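# Extend the nearest yellow foosball rod and turn it flat

## Task

Take the yellow rod that sits closest to the right arm, slide it outward until it will not travel further, then rotate it by 90 degrees so the player figures on it end up lying horizontal. Both conditions must still hold once the robot lets go.

## Robot and tools

Robot: two six-joint arms, left_arm and right_arm, each with a parallel two-finger gripper and a fisheye wrist camera (cam_left_wrist, cam_right_wrist, each 672x504). A camera stand sits on the floor behind them.

Frames: the scene frame has its origin at table-top height, halfway between the two nominal arm bases, with +x pointing out over the table, +z up, and left_arm on the +y side. Image left/right does not match arm names. Calibrated base positions in the scene frame: left_arm (-0.028, +0.289, +0.027) m, quat_wxyz (+1.000, 0, 0, -0.012); right_arm (-0.040, -0.349, +0.007) m, quat_wxyz (+1.000, 0, 0, +0.016). Each gripper's end_effector_position (m) and end_effector_quat_wxyz are given in that arm's own base frame and may be off by a few centimetres. The reported point lies between the finger pads, roughly 1 cm short of the tips; the fingers point along the gripper's +z and spread along its y.

The 14-number row: every arm command is one flat list of 14 numbers in [-1, 1], left_arm's seven first, then right_arm's seven, even if one arm stays still. Per arm the order is: wrist pitch (joint4), shoulder (joint2), wrist yaw (joint5), wrist roll (joint6), elbow (joint3), waist (joint1), gripper opening. The six joint numbers are scaled offsets, not poses: they are added to the arm's Joint targets as they stood when the action (or move) began, not to the previous row. A value of 1.0 equals 2.224 rad for waist, shoulder and elbow, and 8.485 rad for wrist pitch, wrist yaw and wrist roll. Sending the same offset again moves further. The opening number is absolute: +1 fully open, -1 shut. Writing 0 there closes halfway, so to keep a gripper as it is, resend its current command. Joint ranges (rad): waist -2.618 to 3.054, shoulder 0.000 to 3.142, elbow 0.000 to 3.142, wrist pitch -1.571 to 1.571, wrist yaw -1.571 to 1.571, wrist roll -2.094 to 2.094. Asking more than 0.059 rad beyond an end gets the action rejected for both arms; the true end can differ from the stated one by up to 0.059 rad.

Tools:
- execute_actions(actions, cameras): actions is a list of actions; each action is a list of up to 15 rows (one per 1/30 s step) and lasts 0.5 s, a short action repeating its final row. Images come back only if actions is empty or cameras names them (["all"] for both, [] for none). An empty list also reports the scene number and task.
- move(target, speed, blend, opening_speed, grip_force, blocking, cameras): target is one 14-number row or a list of up to 15 rows, every row an offset from the same starting Joint targets. All joints travel in step, so the hand follows a curve. speed is the top speed in rad/s of the joint with most to travel (0.01 to 12.57, default 0.5), one value or one per target. blend (rad) lets a list round its corners; 0 stops at each. opening_speed (at least 0.2 per s on the -1..+1 scale) makes the gripper change gradually. grip_force sets the per-pad force cap in newtons, 10 to 50, one value or one per arm; it persists. blocking=false returns after about 0.5 s while motion continues. Paths take at least 0.5 s and at most 10 s, and ignore obstacles. The result adds a move: line with done, off_target, moving, held or fault, possibly limits=held.
- wait(seconds 0 to 10, cameras): lets time pass holding the last command; a running move keeps going.
- stop(cameras): brakes a running move; fast motion needs room to stop.
- zoom_image(camera, region): camera is cam_left_wrist or cam_right_wrist from the latest images; region [x0, y0, x1, y1] in pixels, top-left origin, at most 504 by 504.
- read_manual(section): only "licences"; no motion.
- finished_scene(scene): closes the current scene by its number; irreversible. After closing the first scene make no further call in that reply.

Reading results: Joint positions and Joint velocities list each arm's joints in the order above (rad, rad/s) plus finger gap (m; 0.094 open). Joint targets are the base for your next offsets. grip_measured uses the opening scale; empty it may read up to 2.5 mm wide, and on a firm part a little narrower. Tool commands shows present gripper commands. Joint torques follow the joint order without the gripper, include gravity, and for numbers 2, 5 and 6 wrap at ±28 N m. "joint sent to its limit" means a joint was clipped at its end; "joint command not followed" means the clearance check altered targets. Velocities may read "within noise". Action results also list joint angles at some steps.

Cautions: moves are speed-limited and each step's target can only lead the measured angle by 0.339 rad (big joints) or 2.2 rad (wrist); hand jumps over 200 mm get scaled back. Approach the rod gently; faster contact hits harder, and targeting deep past a contact pushes harder. Never let the arms touch each other or grip the other's fingers. Do not strike the table or fixed parts, drop or release moving items, or strain camera cables. If an arm is blocked, command its targets back past its measured angles to stop pushing. Long holding, stretching or pushing against a stop heats motors: MOTOR HOT appears near 75 °C, and at 90 °C the arm folds and goes idle for the scene. Let go by commanding an opening well above grip_measured, and check the rod stays pulled out and turned before finishing.

Each tool is called after "Emit:" as name(argument=value, ...) on one line, values as JSON.

## Session

Emit:
execute_actions(actions=[])

Scene clock: 0.00 s.
left_arm: end_effector_position=(+0.4067, +0.0376, +0.1163) grip_measured=+1.000 end_effector_quat_wxyz=(+0.597, -0.093, +0.793, +0.071) | right_arm: end_effector_position=(+0.3928, -0.0048, +0.1143) grip_measured=+1.000 end_effector_quat_wxyz=(+0.608, +0.033, +0.793, -0.013)
Joint names: [wrist pitch, shoulder, wrist yaw, wrist roll, elbow, waist]
Joint positions: left_arm=[0.845 1.542 -0.242 -0.068 0.409 -0.016 0.094] | right_arm=[0.909 1.498 0.082 0.042 0.325 0.023 0.094]
Joint velocities: within noise
Joint torques (N m): no reading
Heat: left arm: 47 °C; right arm: 40 °C.
Joint targets: left_arm=[0.833 1.540 -0.243 -0.068 0.411 -0.016] | right_arm=[0.899 1.495 0.080 0.043 0.328 0.023]
Tool commands: left_gripper/opening=+1.0 right_gripper/opening=+1.0
camera_calibration:
cam_left_wrist: T_world_to_cam=[[0.207287, -0.962694, 0.173931, -0.0790407], [-0.569143, -0.263281, -0.778948, 0.366677], [0.795681, 0.062474, -0.602485, -0.132805], [0, 0, 0, 1]] pos_world=[0.330746, 0.0287439, 0.219357]
cam_right_wrist: T_world_to_cam=[[-0.0674914, -0.98389, 0.165543, -0.00657283], [-0.627243, -0.0871895, -0.773928, 0.366259], [0.775894, -0.156069, -0.611254, -0.115862], [0, 0, 0, 1]] pos_world=[0.319186, 0.0073845, 0.213725]

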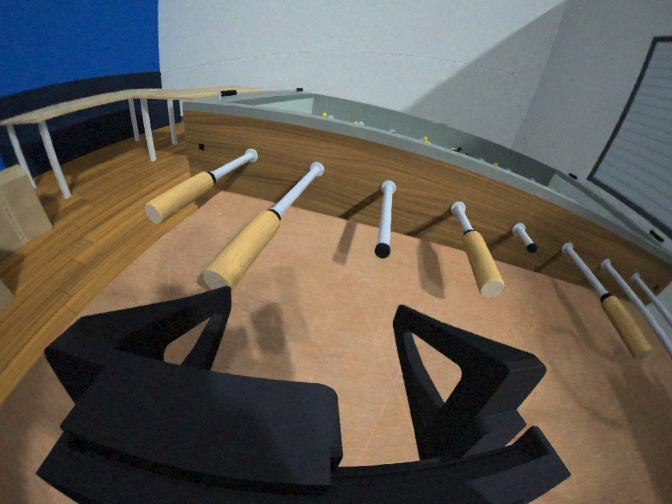

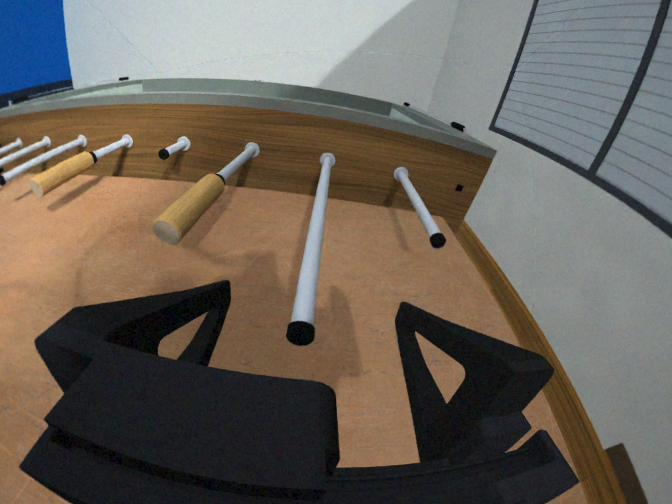

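Emit:
zoom_image(camera="cam_left_wrist", region=[200, 70, 672, 300])

Emit:
zoom_image(camera="cam_right_wrist", region=[60, 60, 500, 270])

Scaled by 1.068 from the camera's 672x504 image, which has a finer 960x720 frame.

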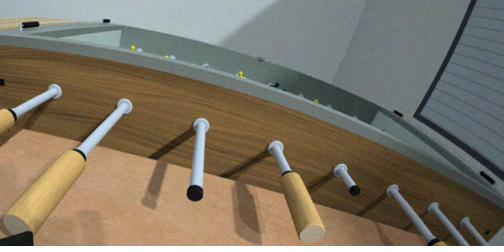

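Scaled by 1.145 from the camera's 672x504 image, which has a finer 960x720 frame.

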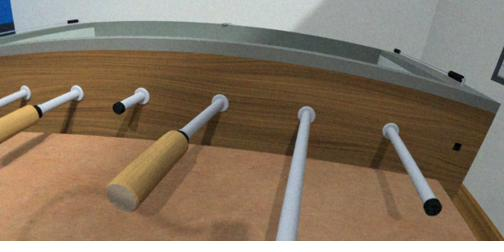

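Emit:
zoom_image(camera="cam_left_wrist", region=[290, 90, 430, 160])

Emit:
zoom_image(camera="cam_left_wrist", region=[410, 120, 550, 190])

Scaled by 3.600 from the camera's 672x504 image, which has a finer 960x720 frame.

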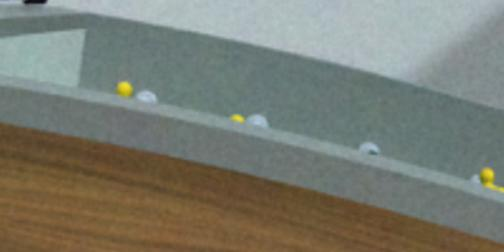

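Scaled by 3.600 from the camera's 672x504 image, which has a finer 960x720 frame.

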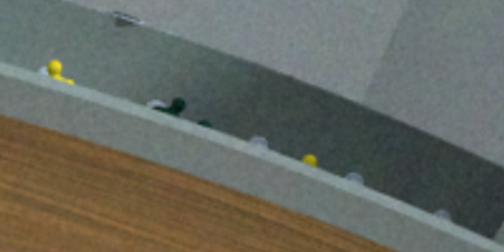

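Emit:
move(target=[0,0,0,0,0,0,1,-0.0021,0.2113,0.0519,-0.0051,0.205,0.2091,1], speed=0.8, cameras=["all"])

Scene clock: 69.03 s.
left_arm: end_effector_position=(+0.4067, +0.0376, +0.1163) grip_measured=+1.000 end_effector_quat_wxyz=(+0.597, -0.093, +0.793, +0.071) | right_arm: end_effector_position=(+0.4662, +0.1501, +0.0920) grip_measured=+1.000 end_effector_quat_wxyz=(+0.607, -0.041, +0.791, -0.059)
Joint names: [wrist pitch, shoulder, wrist yaw, wrist roll, elbow, waist]
Joint positions: left_arm=[0.845 1.542 -0.242 -0.068 0.409 -0.016 0.094] | right_arm=[0.89 1.95 0.518 0.002 0.761 0.493 0.094]
Joint torques (N m): left_arm=[1.86 -6.5 -0.06 0.02 5.5 -0.03] | right_arm=[1.61 -6.65 0.13 -0.01 6.78 -0.4]
Heat: left arm: 47 °C; right arm: 42 °C.
Joint targets: left_arm=[0.833 1.540 -0.243 -0.068 0.411 -0.016] | right_arm=[0.881 1.965 0.521 0.000 0.784 0.488]
move: done
camera_calibration:
cam_left_wrist: T_world_to_cam=[[0.207287, -0.962694, 0.173931, -0.0790407], [-0.569143, -0.263281, -0.778948, 0.366677], [0.795681, 0.062474, -0.602485, -0.132805], [0, 0, 0, 1]] pos_world=[0.330746, 0.0287439, 0.219357]
cam_right_wrist: T_world_to_cam=[[-0.00735887, -0.945866, 0.324473, 0.106142], [-0.621059, -0.249989, -0.742826, 0.427277], [0.783729, -0.206983, -0.5856, -0.160605], [0, 0, 0, 1]] pos_world=[0.392016, 0.173969, 0.188903]

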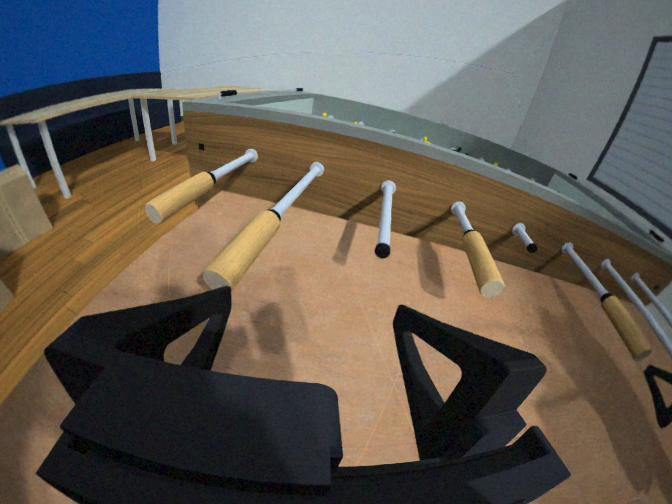

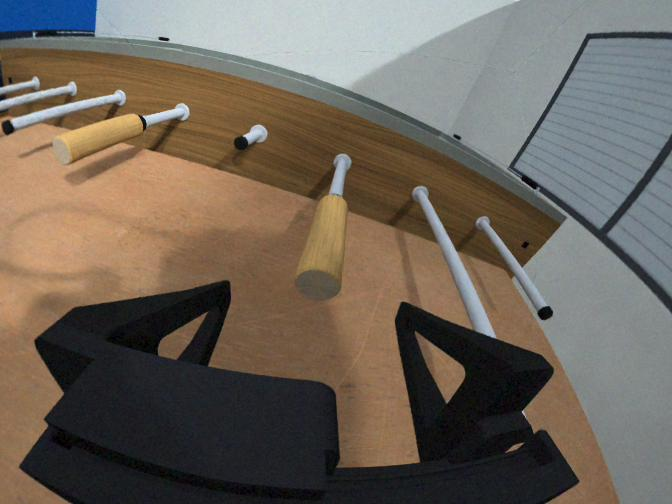

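Emit:
move(target=[0,0,0,0,0,0,1,0.0566,0.21,-0.0103,0,0.129,-0.0445,1], cameras=["cam_right_wrist"])

Scene clock: 87.90 s.
left_arm: end_effector_position=(+0.4067, +0.0376, +0.1163) grip_measured=+1.000 end_effector_quat_wxyz=(+0.597, -0.093, +0.793, +0.071) | right_arm: end_effector_position=(+0.5451, +0.1438, +0.0617) grip_measured=+1.000 end_effector_quat_wxyz=(+0.700, +0.016, +0.714, -0.021)
Joint names: [wrist pitch, shoulder, wrist yaw, wrist roll, elbow, waist]
Joint positions: left_arm=[0.845 1.542 -0.242 -0.068 0.409 -0.016 0.094] | right_arm=[1.345 2.413 0.448 0.001 1.047 0.395 0.094]
Joint torques (N m): left_arm=[1.86 -6.49 -0.06 0 5.48 -0.08] | right_arm=[1.87 -8.84 -0.1 -0.01 6.04 -0.55]
Heat: left arm: 47 °C; right arm: 42 °C.
Joint targets: left_arm=[0.833 1.540 -0.243 -0.068 0.411 -0.016] | right_arm=[1.361 2.432 0.433 0.000 1.071 0.389]
move: done
camera_calibration:
cam_right_wrist: T_world_to_cam=[[-0.097519, -0.977565, 0.186702, 0.172827], [-0.423513, -0.129001, -0.896658, 0.336628], [0.900626, -0.166512, -0.401431, -0.322472], [0, 0, 0, 1]] pos_world=[0.449847, 0.158679, 0.140123]
Images, in order (width x height): cam_right_wrist 672x504.

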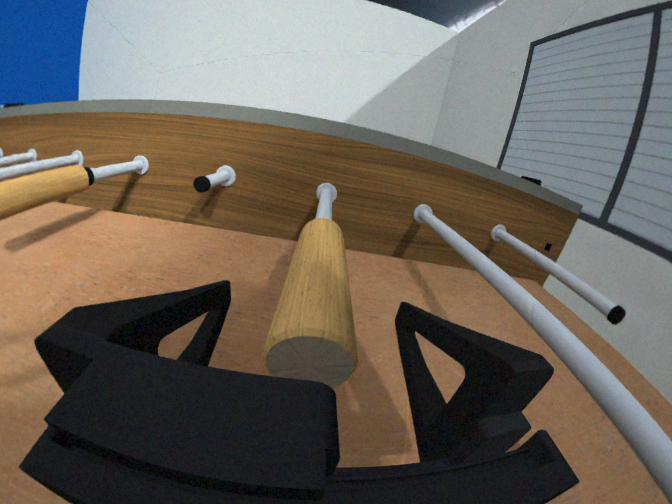

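Emit:
move(target=[[0,0,0,0,0,0,1,0.0018,-0.0067,-0.001,0,0,0.001,1],[0,0,0,0,0,0,1,0.0018,-0.0067,-0.001,0,0,0.001,-0.85]], opening_speed=1.2, cameras=["cam_right_wrist"])

Scene clock: 100.20 s.
left_arm: end_effector_position=(+0.4067, +0.0376, +0.1163) grip_measured=+1.000 end_effector_quat_wxyz=(+0.597, -0.093, +0.793, +0.071) | right_arm: end_effector_position=(+0.5454, +0.1446, +0.0654) grip_measured=-0.300 end_effector_quat_wxyz=(+0.705, +0.017, +0.709, -0.018)
Joint names: [wrist pitch, shoulder, wrist yaw, wrist roll, elbow, waist]
Joint positions: left_arm=[0.845 1.542 -0.242 -0.068 0.409 -0.016 0.094] | right_arm=[1.359 2.413 0.444 0.001 1.048 0.395 0.033]
Joint torques (N m): left_arm=[1.87 -6.49 -0.07 0.01 5.5 -0.1] | right_arm=[1.87 -9.96 -0.16 -0.01 5.97 -0.35]
Heat: left arm: 47 °C; right arm: 43 °C.
Joint targets: left_arm=[0.833 1.540 -0.243 -0.068 0.411 -0.016] | right_arm=[1.376 2.418 0.425 0.000 1.071 0.391]
move: done
camera_calibration:
cam_right_wrist: T_world_to_cam=[[-0.0960714, -0.979046, 0.179555, 0.172873], [-0.410346, -0.125392, -0.903268, 0.332827], [0.906855, -0.160458, -0.389701, -0.326099], [0, 0, 0, 1]] pos_world=[0.448907, 0.158659, 0.142511]
Images, in order (width x height): cam_right_wrist 672x504.

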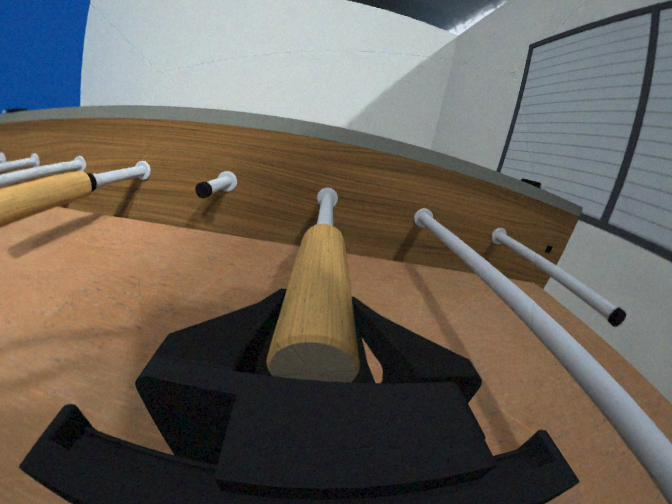

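Emit:
move(target=[0,0,0,0,0,0,1,0,0,0,-0.1875,0,0,-0.85], speed=0.8, cameras=["all"])

Scene clock: 109.13 s.
left_arm: end_effector_position=(+0.4067, +0.0376, +0.1163) grip_measured=+1.000 end_effector_quat_wxyz=(+0.597, -0.093, +0.793, +0.071) | right_arm: end_effector_position=(+0.5453, +0.1394, +0.0688) grip_measured=-0.300 end_effector_quat_wxyz=(+0.482, -0.479, +0.516, -0.521)
Joint names: [wrist pitch, shoulder, wrist yaw, wrist roll, elbow, waist]
Joint positions: left_arm=[0.845 1.542 -0.242 -0.068 0.409 -0.016 0.094] | right_arm=[1.374 2.413 0.469 -1.576 1.048 0.394 0.033]
Joint torques (N m): left_arm=[1.85 -6.5 -0.07 0.01 5.55 -0.08] | right_arm=[1.72 -9.95 -0.45 -0.14 5.96 -0.24]
Heat: left arm: 47 °C; right arm: 43 °C.
Joint targets: left_arm=[0.833 1.540 -0.243 -0.068 0.411 -0.016] | right_arm=[1.376 2.418 0.425 -1.591 1.071 0.391]
move: off_target (right_arm); right_arm: the wrist yaw is farthest, 0.044 rad from its target
camera_calibration:
cam_left_wrist: T_world_to_cam=[[0.207287, -0.962694, 0.173931, -0.0790407], [-0.569143, -0.263281, -0.778948, 0.366677], [0.795681, 0.062474, -0.602485, -0.132805], [0, 0, 0, 1]] pos_world=[0.330746, 0.0287439, 0.219357]
cam_right_wrist: T_world_to_cam=[[-0.0431886, 0.183449, 0.98208, -0.079068], [-0.46709, -0.872657, 0.142468, 0.398344], [0.883154, -0.452567, 0.123376, -0.307174], [0, 0, 0, 1]] pos_world=[0.453929, 0.223106, 0.0587978]

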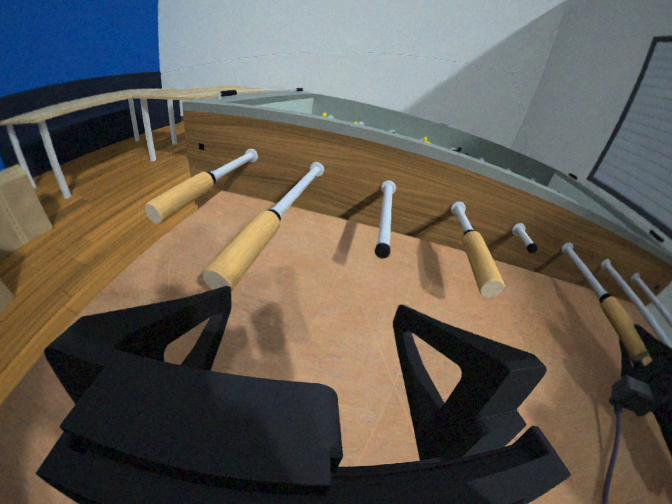

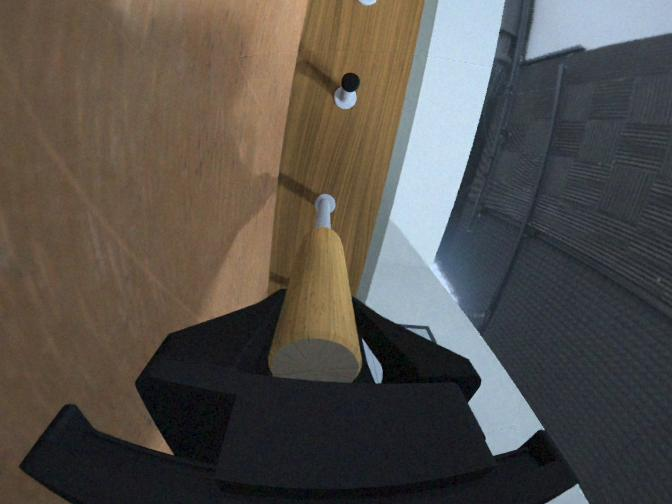

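Emit:
move(target=[[0,0,0,0,0,0,1,0,0,0,0,0,0,0.0],[0,0,0,0,0,0,1,0,0,0,0.204,0,0,0.0],[0,0,0,0,0,0,1,0,0,0,0.204,0,0,1],[0,0,0,0,0,0,1,-0.0983,-0.2585,0.0018,0.204,-0.0427,0.0202,1],[0,0,0,0,0,0,1,-0.222,-0.1192,-0.02,0.2194,0.3395,-0.0297,1]], speed=1.0, opening_speed=1.5, cameras=["all"])

Scene clock: 176.47 s.
left_arm: end_effector_position=(+0.4067, +0.0376, +0.1163) grip_measured=+1.000 end_effector_quat_wxyz=(+0.597, -0.093, +0.793, +0.071) | right_arm: end_effector_position=(+0.5598, +0.1439, +0.1383) grip_measured=+0.998 end_effector_quat_wxyz=(+0.379, +0.013, +0.925, -0.012)
Joint names: [wrist pitch, shoulder, wrist yaw, wrist roll, elbow, waist]
Joint positions: left_arm=[0.845 1.542 -0.242 -0.068 0.409 -0.016 0.094] | right_arm=[-0.495 2.13 0.262 0.257 1.796 0.331 0.094]
Joint torques (N m): left_arm=[1.87 -6.52 -0.07 0.01 5.5 -0.06] | right_arm=[1.27 -9.44 0.1 0.16 9.36 -0.49]
Heat: left arm: 46 °C; right arm: 45 °C.
Joint targets: left_arm=[0.833 1.540 -0.243 -0.068 0.411 -0.016] | right_arm=[-0.507 2.152 0.255 0.270 1.826 0.325]
move: done
camera_calibration:
cam_left_wrist: T_world_to_cam=[[0.207287, -0.962694, 0.173931, -0.0790407], [-0.569143, -0.263281, -0.778948, 0.366677], [0.795681, 0.062474, -0.602485, -0.132805], [0, 0, 0, 1]] pos_world=[0.330746, 0.0287439, 0.219357]
cam_right_wrist: T_world_to_cam=[[0.0590258, -0.983268, 0.172339, 0.0752139], [-0.929666, -0.117034, -0.34932, 0.617429], [0.363644, -0.139598, -0.921019, 0.0636234], [0, 0, 0, 1]] pos_world=[0.546427, 0.155097, 0.261316]

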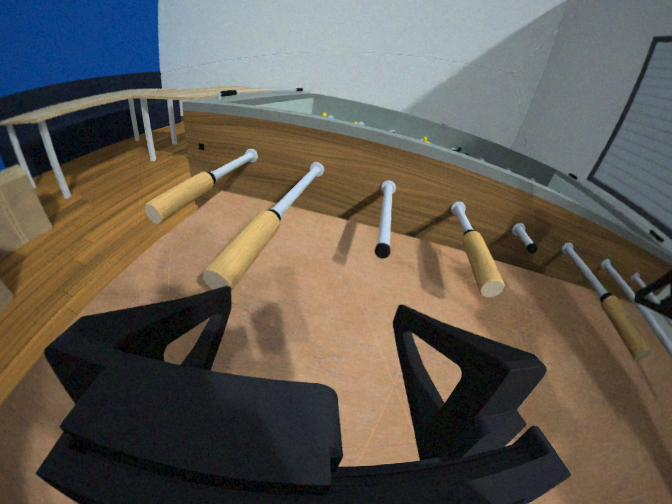

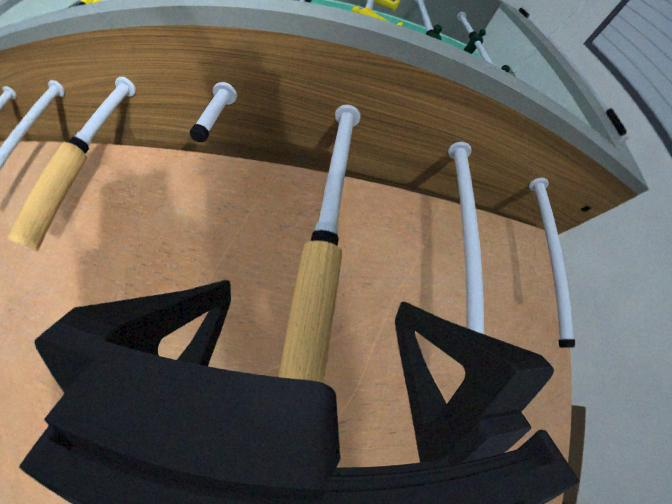

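Emit:
zoom_image(camera="cam_right_wrist", region=[300, 0, 540, 120])

Scaled by 2.100 from the camera's 672x504 image, which has a finer 960x720 frame.

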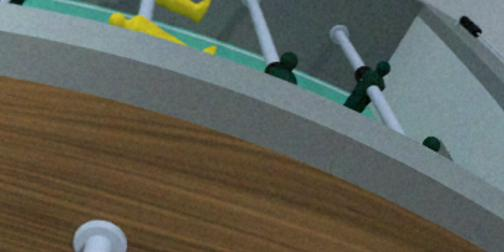

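Emit:
move(target=[[0,0,0,0,0,0,1,0.029,0.0279,0,0,-0.0836,0,1],[0,0,0,0,0,0,1,0.029,0.0279,0,0,-0.0836,0,-0.8]], opening_speed=1.3, speed=0.4, cameras=["cam_right_wrist"])

Scene clock: 198.50 s.
left_arm: end_effector_position=(+0.4067, +0.0376, +0.1163) grip_measured=+1.000 end_effector_quat_wxyz=(+0.597, -0.093, +0.793, +0.071) | right_arm: end_effector_position=(+0.5674, +0.1431, +0.0795) grip_measured=-0.303 end_effector_quat_wxyz=(+0.386, +0.023, +0.922, -0.012)
Joint names: [wrist pitch, shoulder, wrist yaw, wrist roll, elbow, waist]
Joint positions: left_arm=[0.845 1.542 -0.242 -0.068 0.409 -0.016 0.094] | right_arm=[-0.274 2.199 0.268 0.269 1.658 0.327 0.033]
Joint torques (N m): left_arm=[1.87 -6.49 -0.07 0 5.48 -0.03] | right_arm=[1.5 -10.26 0.02 0.02 5.56 -0.16]
Heat: left arm: 46 °C; right arm: 43 °C.
Joint targets: left_arm=[0.833 1.540 -0.243 -0.068 0.411 -0.016] | right_arm=[-0.262 2.214 0.255 0.271 1.641 0.325]
move: done
camera_calibration:
cam_right_wrist: T_world_to_cam=[[0.0403367, -0.985429, 0.165237, 0.0956144], [-0.926085, -0.0989612, -0.364107, 0.60035], [0.375153, -0.138337, -0.916582, -0.000497713], [0, 0, 0, 1]] pos_world=[0.552305, 0.153564, 0.202336]
Images, in order (width x height): cam_right_wrist 672x504.

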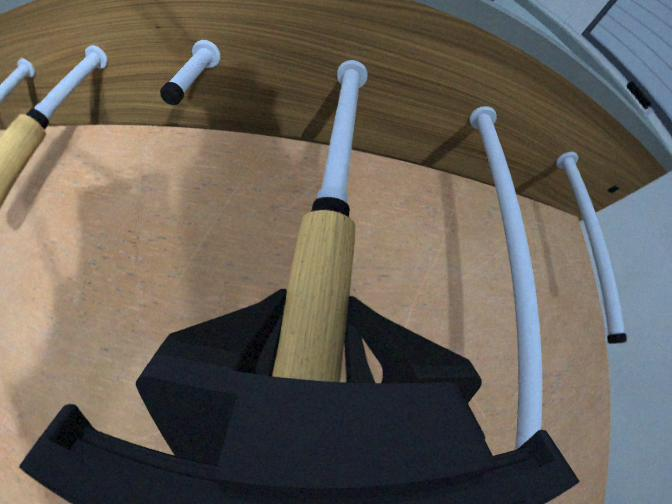

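Emit:
move(target=[0,0,0,0,0,0,1,0.0186,-0.1727,0.0098,0.0117,-0.2567,0.0567,-0.8], speed=0.4, cameras=["cam_right_wrist"])

Scene clock: 208.57 s.
left_arm: end_effector_position=(+0.4067, +0.0376, +0.1163) grip_measured=+1.000 end_effector_quat_wxyz=(+0.597, -0.093, +0.793, +0.071) | right_arm: end_effector_position=(+0.4849, +0.1470, +0.0790) grip_measured=-0.303 end_effector_quat_wxyz=(+0.433, +0.045, +0.900, +0.013)
Joint names: [wrist pitch, shoulder, wrist yaw, wrist roll, elbow, waist]
Joint positions: left_arm=[0.845 1.542 -0.242 -0.068 0.409 -0.016 0.094] | right_arm=[0.061 1.904 0.329 0.357 1.122 0.408 0.033]
Joint torques (N m): left_arm=[1.87 -6.54 -0.06 0.02 5.5 -0.02] | right_arm=[0.08 -14.8 0.27 0.15 2.56 3.89]
Heat: left arm: 46 °C; right arm: 42 °C.
Joint targets: left_arm=[0.833 1.540 -0.243 -0.068 0.411 -0.016] | right_arm=[-0.103 1.830 0.338 0.370 1.069 0.451]
move: off_target (right_arm); right_arm: the wrist pitch is farthest, 0.165 rad from its target
camera_calibration:
cam_right_wrist: T_world_to_cam=[[0.00467159, -0.994132, 0.10807, 0.125944], [-0.883672, -0.0546908, -0.464901, 0.505021], [0.468084, -0.0933263, -0.878742, -0.0240263], [0, 0, 0, 1]] pos_world=[0.45693, 0.150583, 0.200061]
Images, in order (width x height): cam_right_wrist 672x504.

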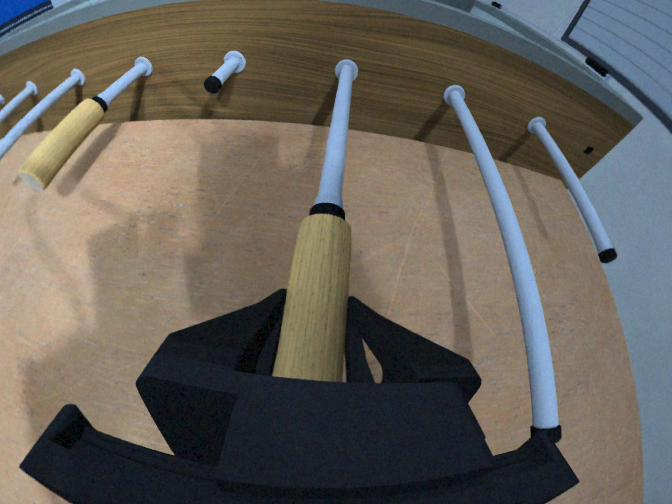

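Emit:
move(target=[[0,0,0,0,0,0,1,0.0145,0.025,-0.0007,-0.001,0.018,-0.0145,-0.8],[0,0,0,0,0,0,1,0.0145,0.025,-0.0007,-0.001,0.018,-0.0145,0.9],[0,0,0,0,0,0,1,0.0145,-0.09,-0.0007,-0.001,0.018,-0.0145,0.9]], opening_speed=1.3, speed=0.5, cameras=["all"])

Emit:
zoom_image(camera="cam_right_wrist", region=[220, 0, 500, 120])

Scene clock: 222.67 s.
left_arm: end_effector_position=(+0.4067, +0.0376, +0.1163) grip_measured=+1.000 end_effector_quat_wxyz=(+0.597, -0.093, +0.793, +0.071) | right_arm: end_effector_position=(+0.4744, +0.1454, +0.1990) grip_measured=+0.898 end_effector_quat_wxyz=(+0.522, +0.060, +0.849, +0.060)
Joint names: [wrist pitch, shoulder, wrist yaw, wrist roll, elbow, waist]
Joint positions: left_arm=[0.845 1.542 -0.242 -0.068 0.409 -0.016 0.094] | right_arm=[0.024 1.639 0.327 0.357 1.122 0.412 0.089]
Joint torques (N m): left_arm=[1.86 -6.49 -0.07 0.02 5.49 -0.05] | right_arm=[1.62 -7.77 0.2 0.06 6.3 0.62]
Heat: left arm: 46 °C; right arm: 42 °C.
Joint targets: left_arm=[0.833 1.540 -0.243 -0.068 0.411 -0.016] | right_arm=[0.020 1.630 0.332 0.361 1.110 0.419]
move: done; target 2's new numbers were sent with right_arm's wrist pitch 0.052 rad from that target
camera_calibration:
cam_left_wrist: T_world_to_cam=[[0.207287, -0.962694, 0.173931, -0.0790407], [-0.569143, -0.263281, -0.778948, 0.366677], [0.795681, 0.062474, -0.602485, -0.132805], [0, 0, 0, 1]] pos_world=[0.330746, 0.0287439, 0.219357]
cam_right_wrist: T_world_to_cam=[[-0.0018908, -0.999866, 0.016286, 0.133622], [-0.76784, -0.00898181, -0.640578, 0.524874], [0.640638, -0.0137162, -0.76772, -0.0294136], [0, 0, 0, 1]] pos_world=[0.422116, 0.137915, 0.311465]

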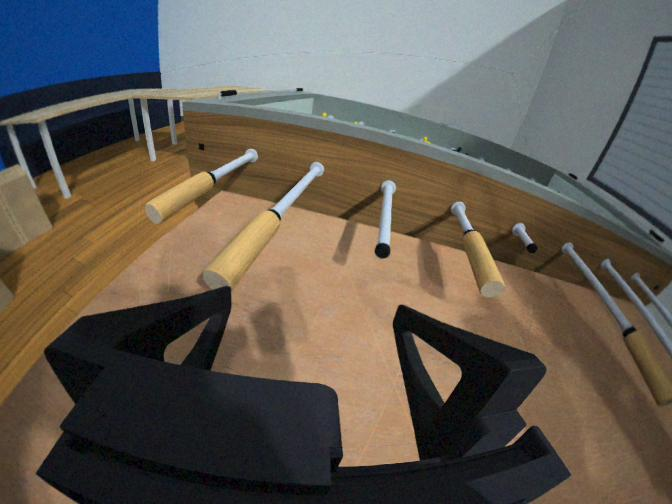

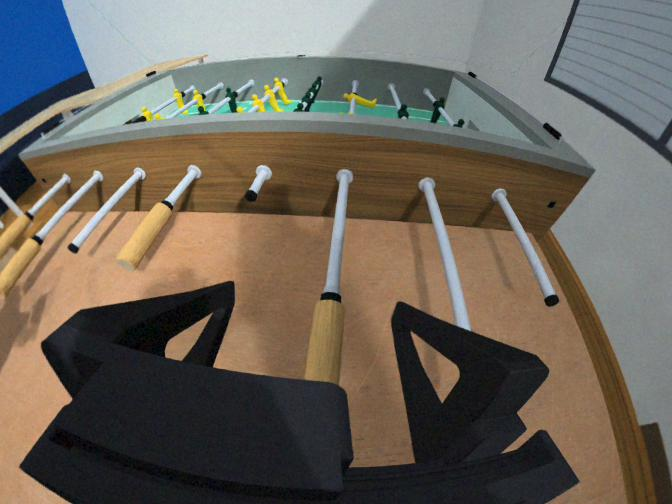

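Scaled by 1.800 from the camera's 672x504 image, which has a finer 960x720 frame.

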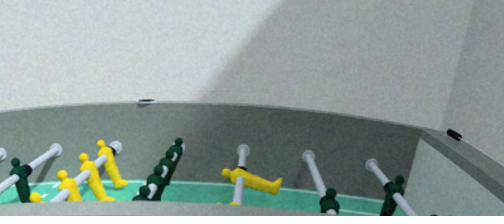

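Emit:
move(target=[[0,0,0,0,0,0,1,0.064,0.134,0.0144,0,-0.1124,0.0202,0.9],[0,0,0,0,0,0,1,0.064,0.134,0.0144,0,-0.1124,0.0202,-0.75],[0,0,0,0,0,0,1,0.064,0.134,0.0144,-0.034,-0.1124,0.0202,-0.75],[0,0,0,0,0,0,1,0.064,0.134,0.0144,-0.034,-0.1124,0.0202,0.9],[0,0,0,0,0,0,1,0.02,0.01,0.0144,-0.034,-0.1124,0.0202,0.9]], opening_speed=1.5, speed=0.5, cameras=["cam_right_wrist"])

Emit:
zoom_image(camera="cam_right_wrist", region=[220, 0, 500, 120])

Scene clock: 246.17 s.
left_arm: end_effector_position=(+0.4067, +0.0376, +0.1163) grip_measured=+1.000 end_effector_quat_wxyz=(+0.597, -0.093, +0.793, +0.071) | right_arm: end_effector_position=(+0.4401, +0.1309, +0.1197) grip_measured=+0.898 end_effector_quat_wxyz=(+0.495, -0.060, +0.864, -0.074)
Joint names: [wrist pitch, shoulder, wrist yaw, wrist roll, elbow, waist]
Joint positions: left_arm=[0.845 1.542 -0.242 -0.068 0.409 -0.016 0.094] | right_arm=[0.199 1.667 0.464 0.075 0.875 0.463 0.089]
Joint torques (N m): left_arm=[1.86 -6.5 -0.06 0.01 5.52 -0.03] | right_arm=[1.45 -7.88 0.11 -0.02 5.29 0.05]
Heat: left arm: 46 °C; right arm: 43 °C.
Joint targets: left_arm=[0.833 1.540 -0.243 -0.068 0.411 -0.016] | right_arm=[0.189 1.652 0.455 0.073 0.860 0.464]
move: done; target 4's new numbers were sent with right_arm's wrist roll 0.119 rad from that target
camera_calibration:
cam_right_wrist: T_world_to_cam=[[0.0771527, -0.930022, 0.359315, 0.0353131], [-0.79588, -0.274516, -0.539644, 0.482588], [0.600518, -0.244336, -0.761366, -0.0214004], [0, 0, 0, 1]] pos_world=[0.394209, 0.160091, 0.231443]
Images, in order (width x height): cam_right_wrist 672x504.

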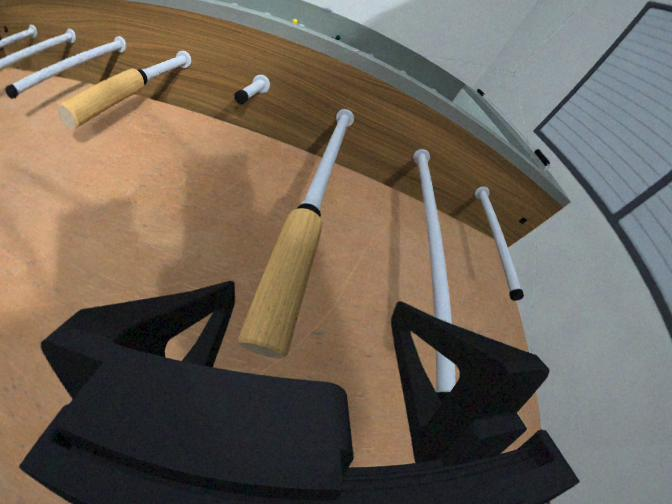

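Scaled by 1.800 from the camera's 672x504 image, which has a finer 960x720 frame.

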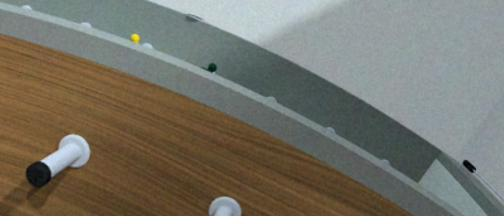

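Emit:
move(target=[0,0,0,0,0,0,1,-0.02,-0.01,-0.0144,0.034,0.1124,-0.0202,0.9], speed=0.8, cameras=["cam_right_wrist"])

Emit:
zoom_image(camera="cam_right_wrist", region=[220, 40, 500, 160])

Scene clock: 255.07 s.
left_arm: end_effector_position=(+0.4067, +0.0376, +0.1163) grip_measured=+1.000 end_effector_quat_wxyz=(+0.597, -0.093, +0.793, +0.071) | right_arm: end_effector_position=(+0.4684, +0.1474, +0.1873) grip_measured=+0.898 end_effector_quat_wxyz=(+0.515, +0.052, +0.854, +0.052)
Joint names: [wrist pitch, shoulder, wrist yaw, wrist roll, elbow, waist]
Joint positions: left_arm=[0.845 1.542 -0.242 -0.068 0.409 -0.016 0.094] | right_arm=[0.031 1.639 0.34 0.348 1.092 0.426 0.089]
Joint torques (N m): left_arm=[1.87 -6.46 -0.08 0.02 5.49 -0.09] | right_arm=[1.54 -7.75 0.07 0.11 8.36 -0.58]
Heat: left arm: 46 °C; right arm: 42 °C.
Joint targets: left_arm=[0.833 1.540 -0.243 -0.068 0.411 -0.016] | right_arm=[0.019 1.630 0.332 0.361 1.109 0.419]
move: done
camera_calibration:
cam_right_wrist: T_world_to_cam=[[0.00461485, -0.999233, 0.0388861, 0.128444], [-0.778909, -0.0279787, -0.626513, 0.518098], [0.627121, -0.0273975, -0.77844, -0.024086], [0, 0, 0, 1]] pos_world=[0.418063, 0.142181, 0.300851]
Images, in order (width x height): cam_right_wrist 672x504.

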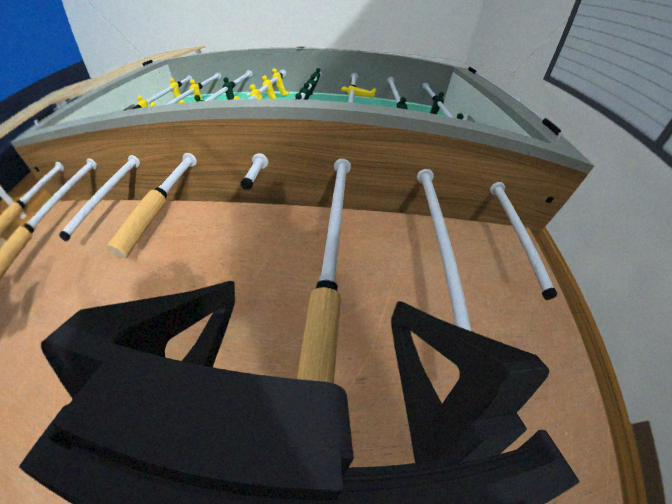

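Scaled by 1.800 from the camera's 672x504 image, which has a finer 960x720 frame.

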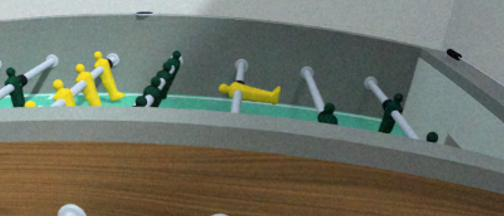

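Emit:
finished_scene(scene=2)

The scene is finished: the task was done.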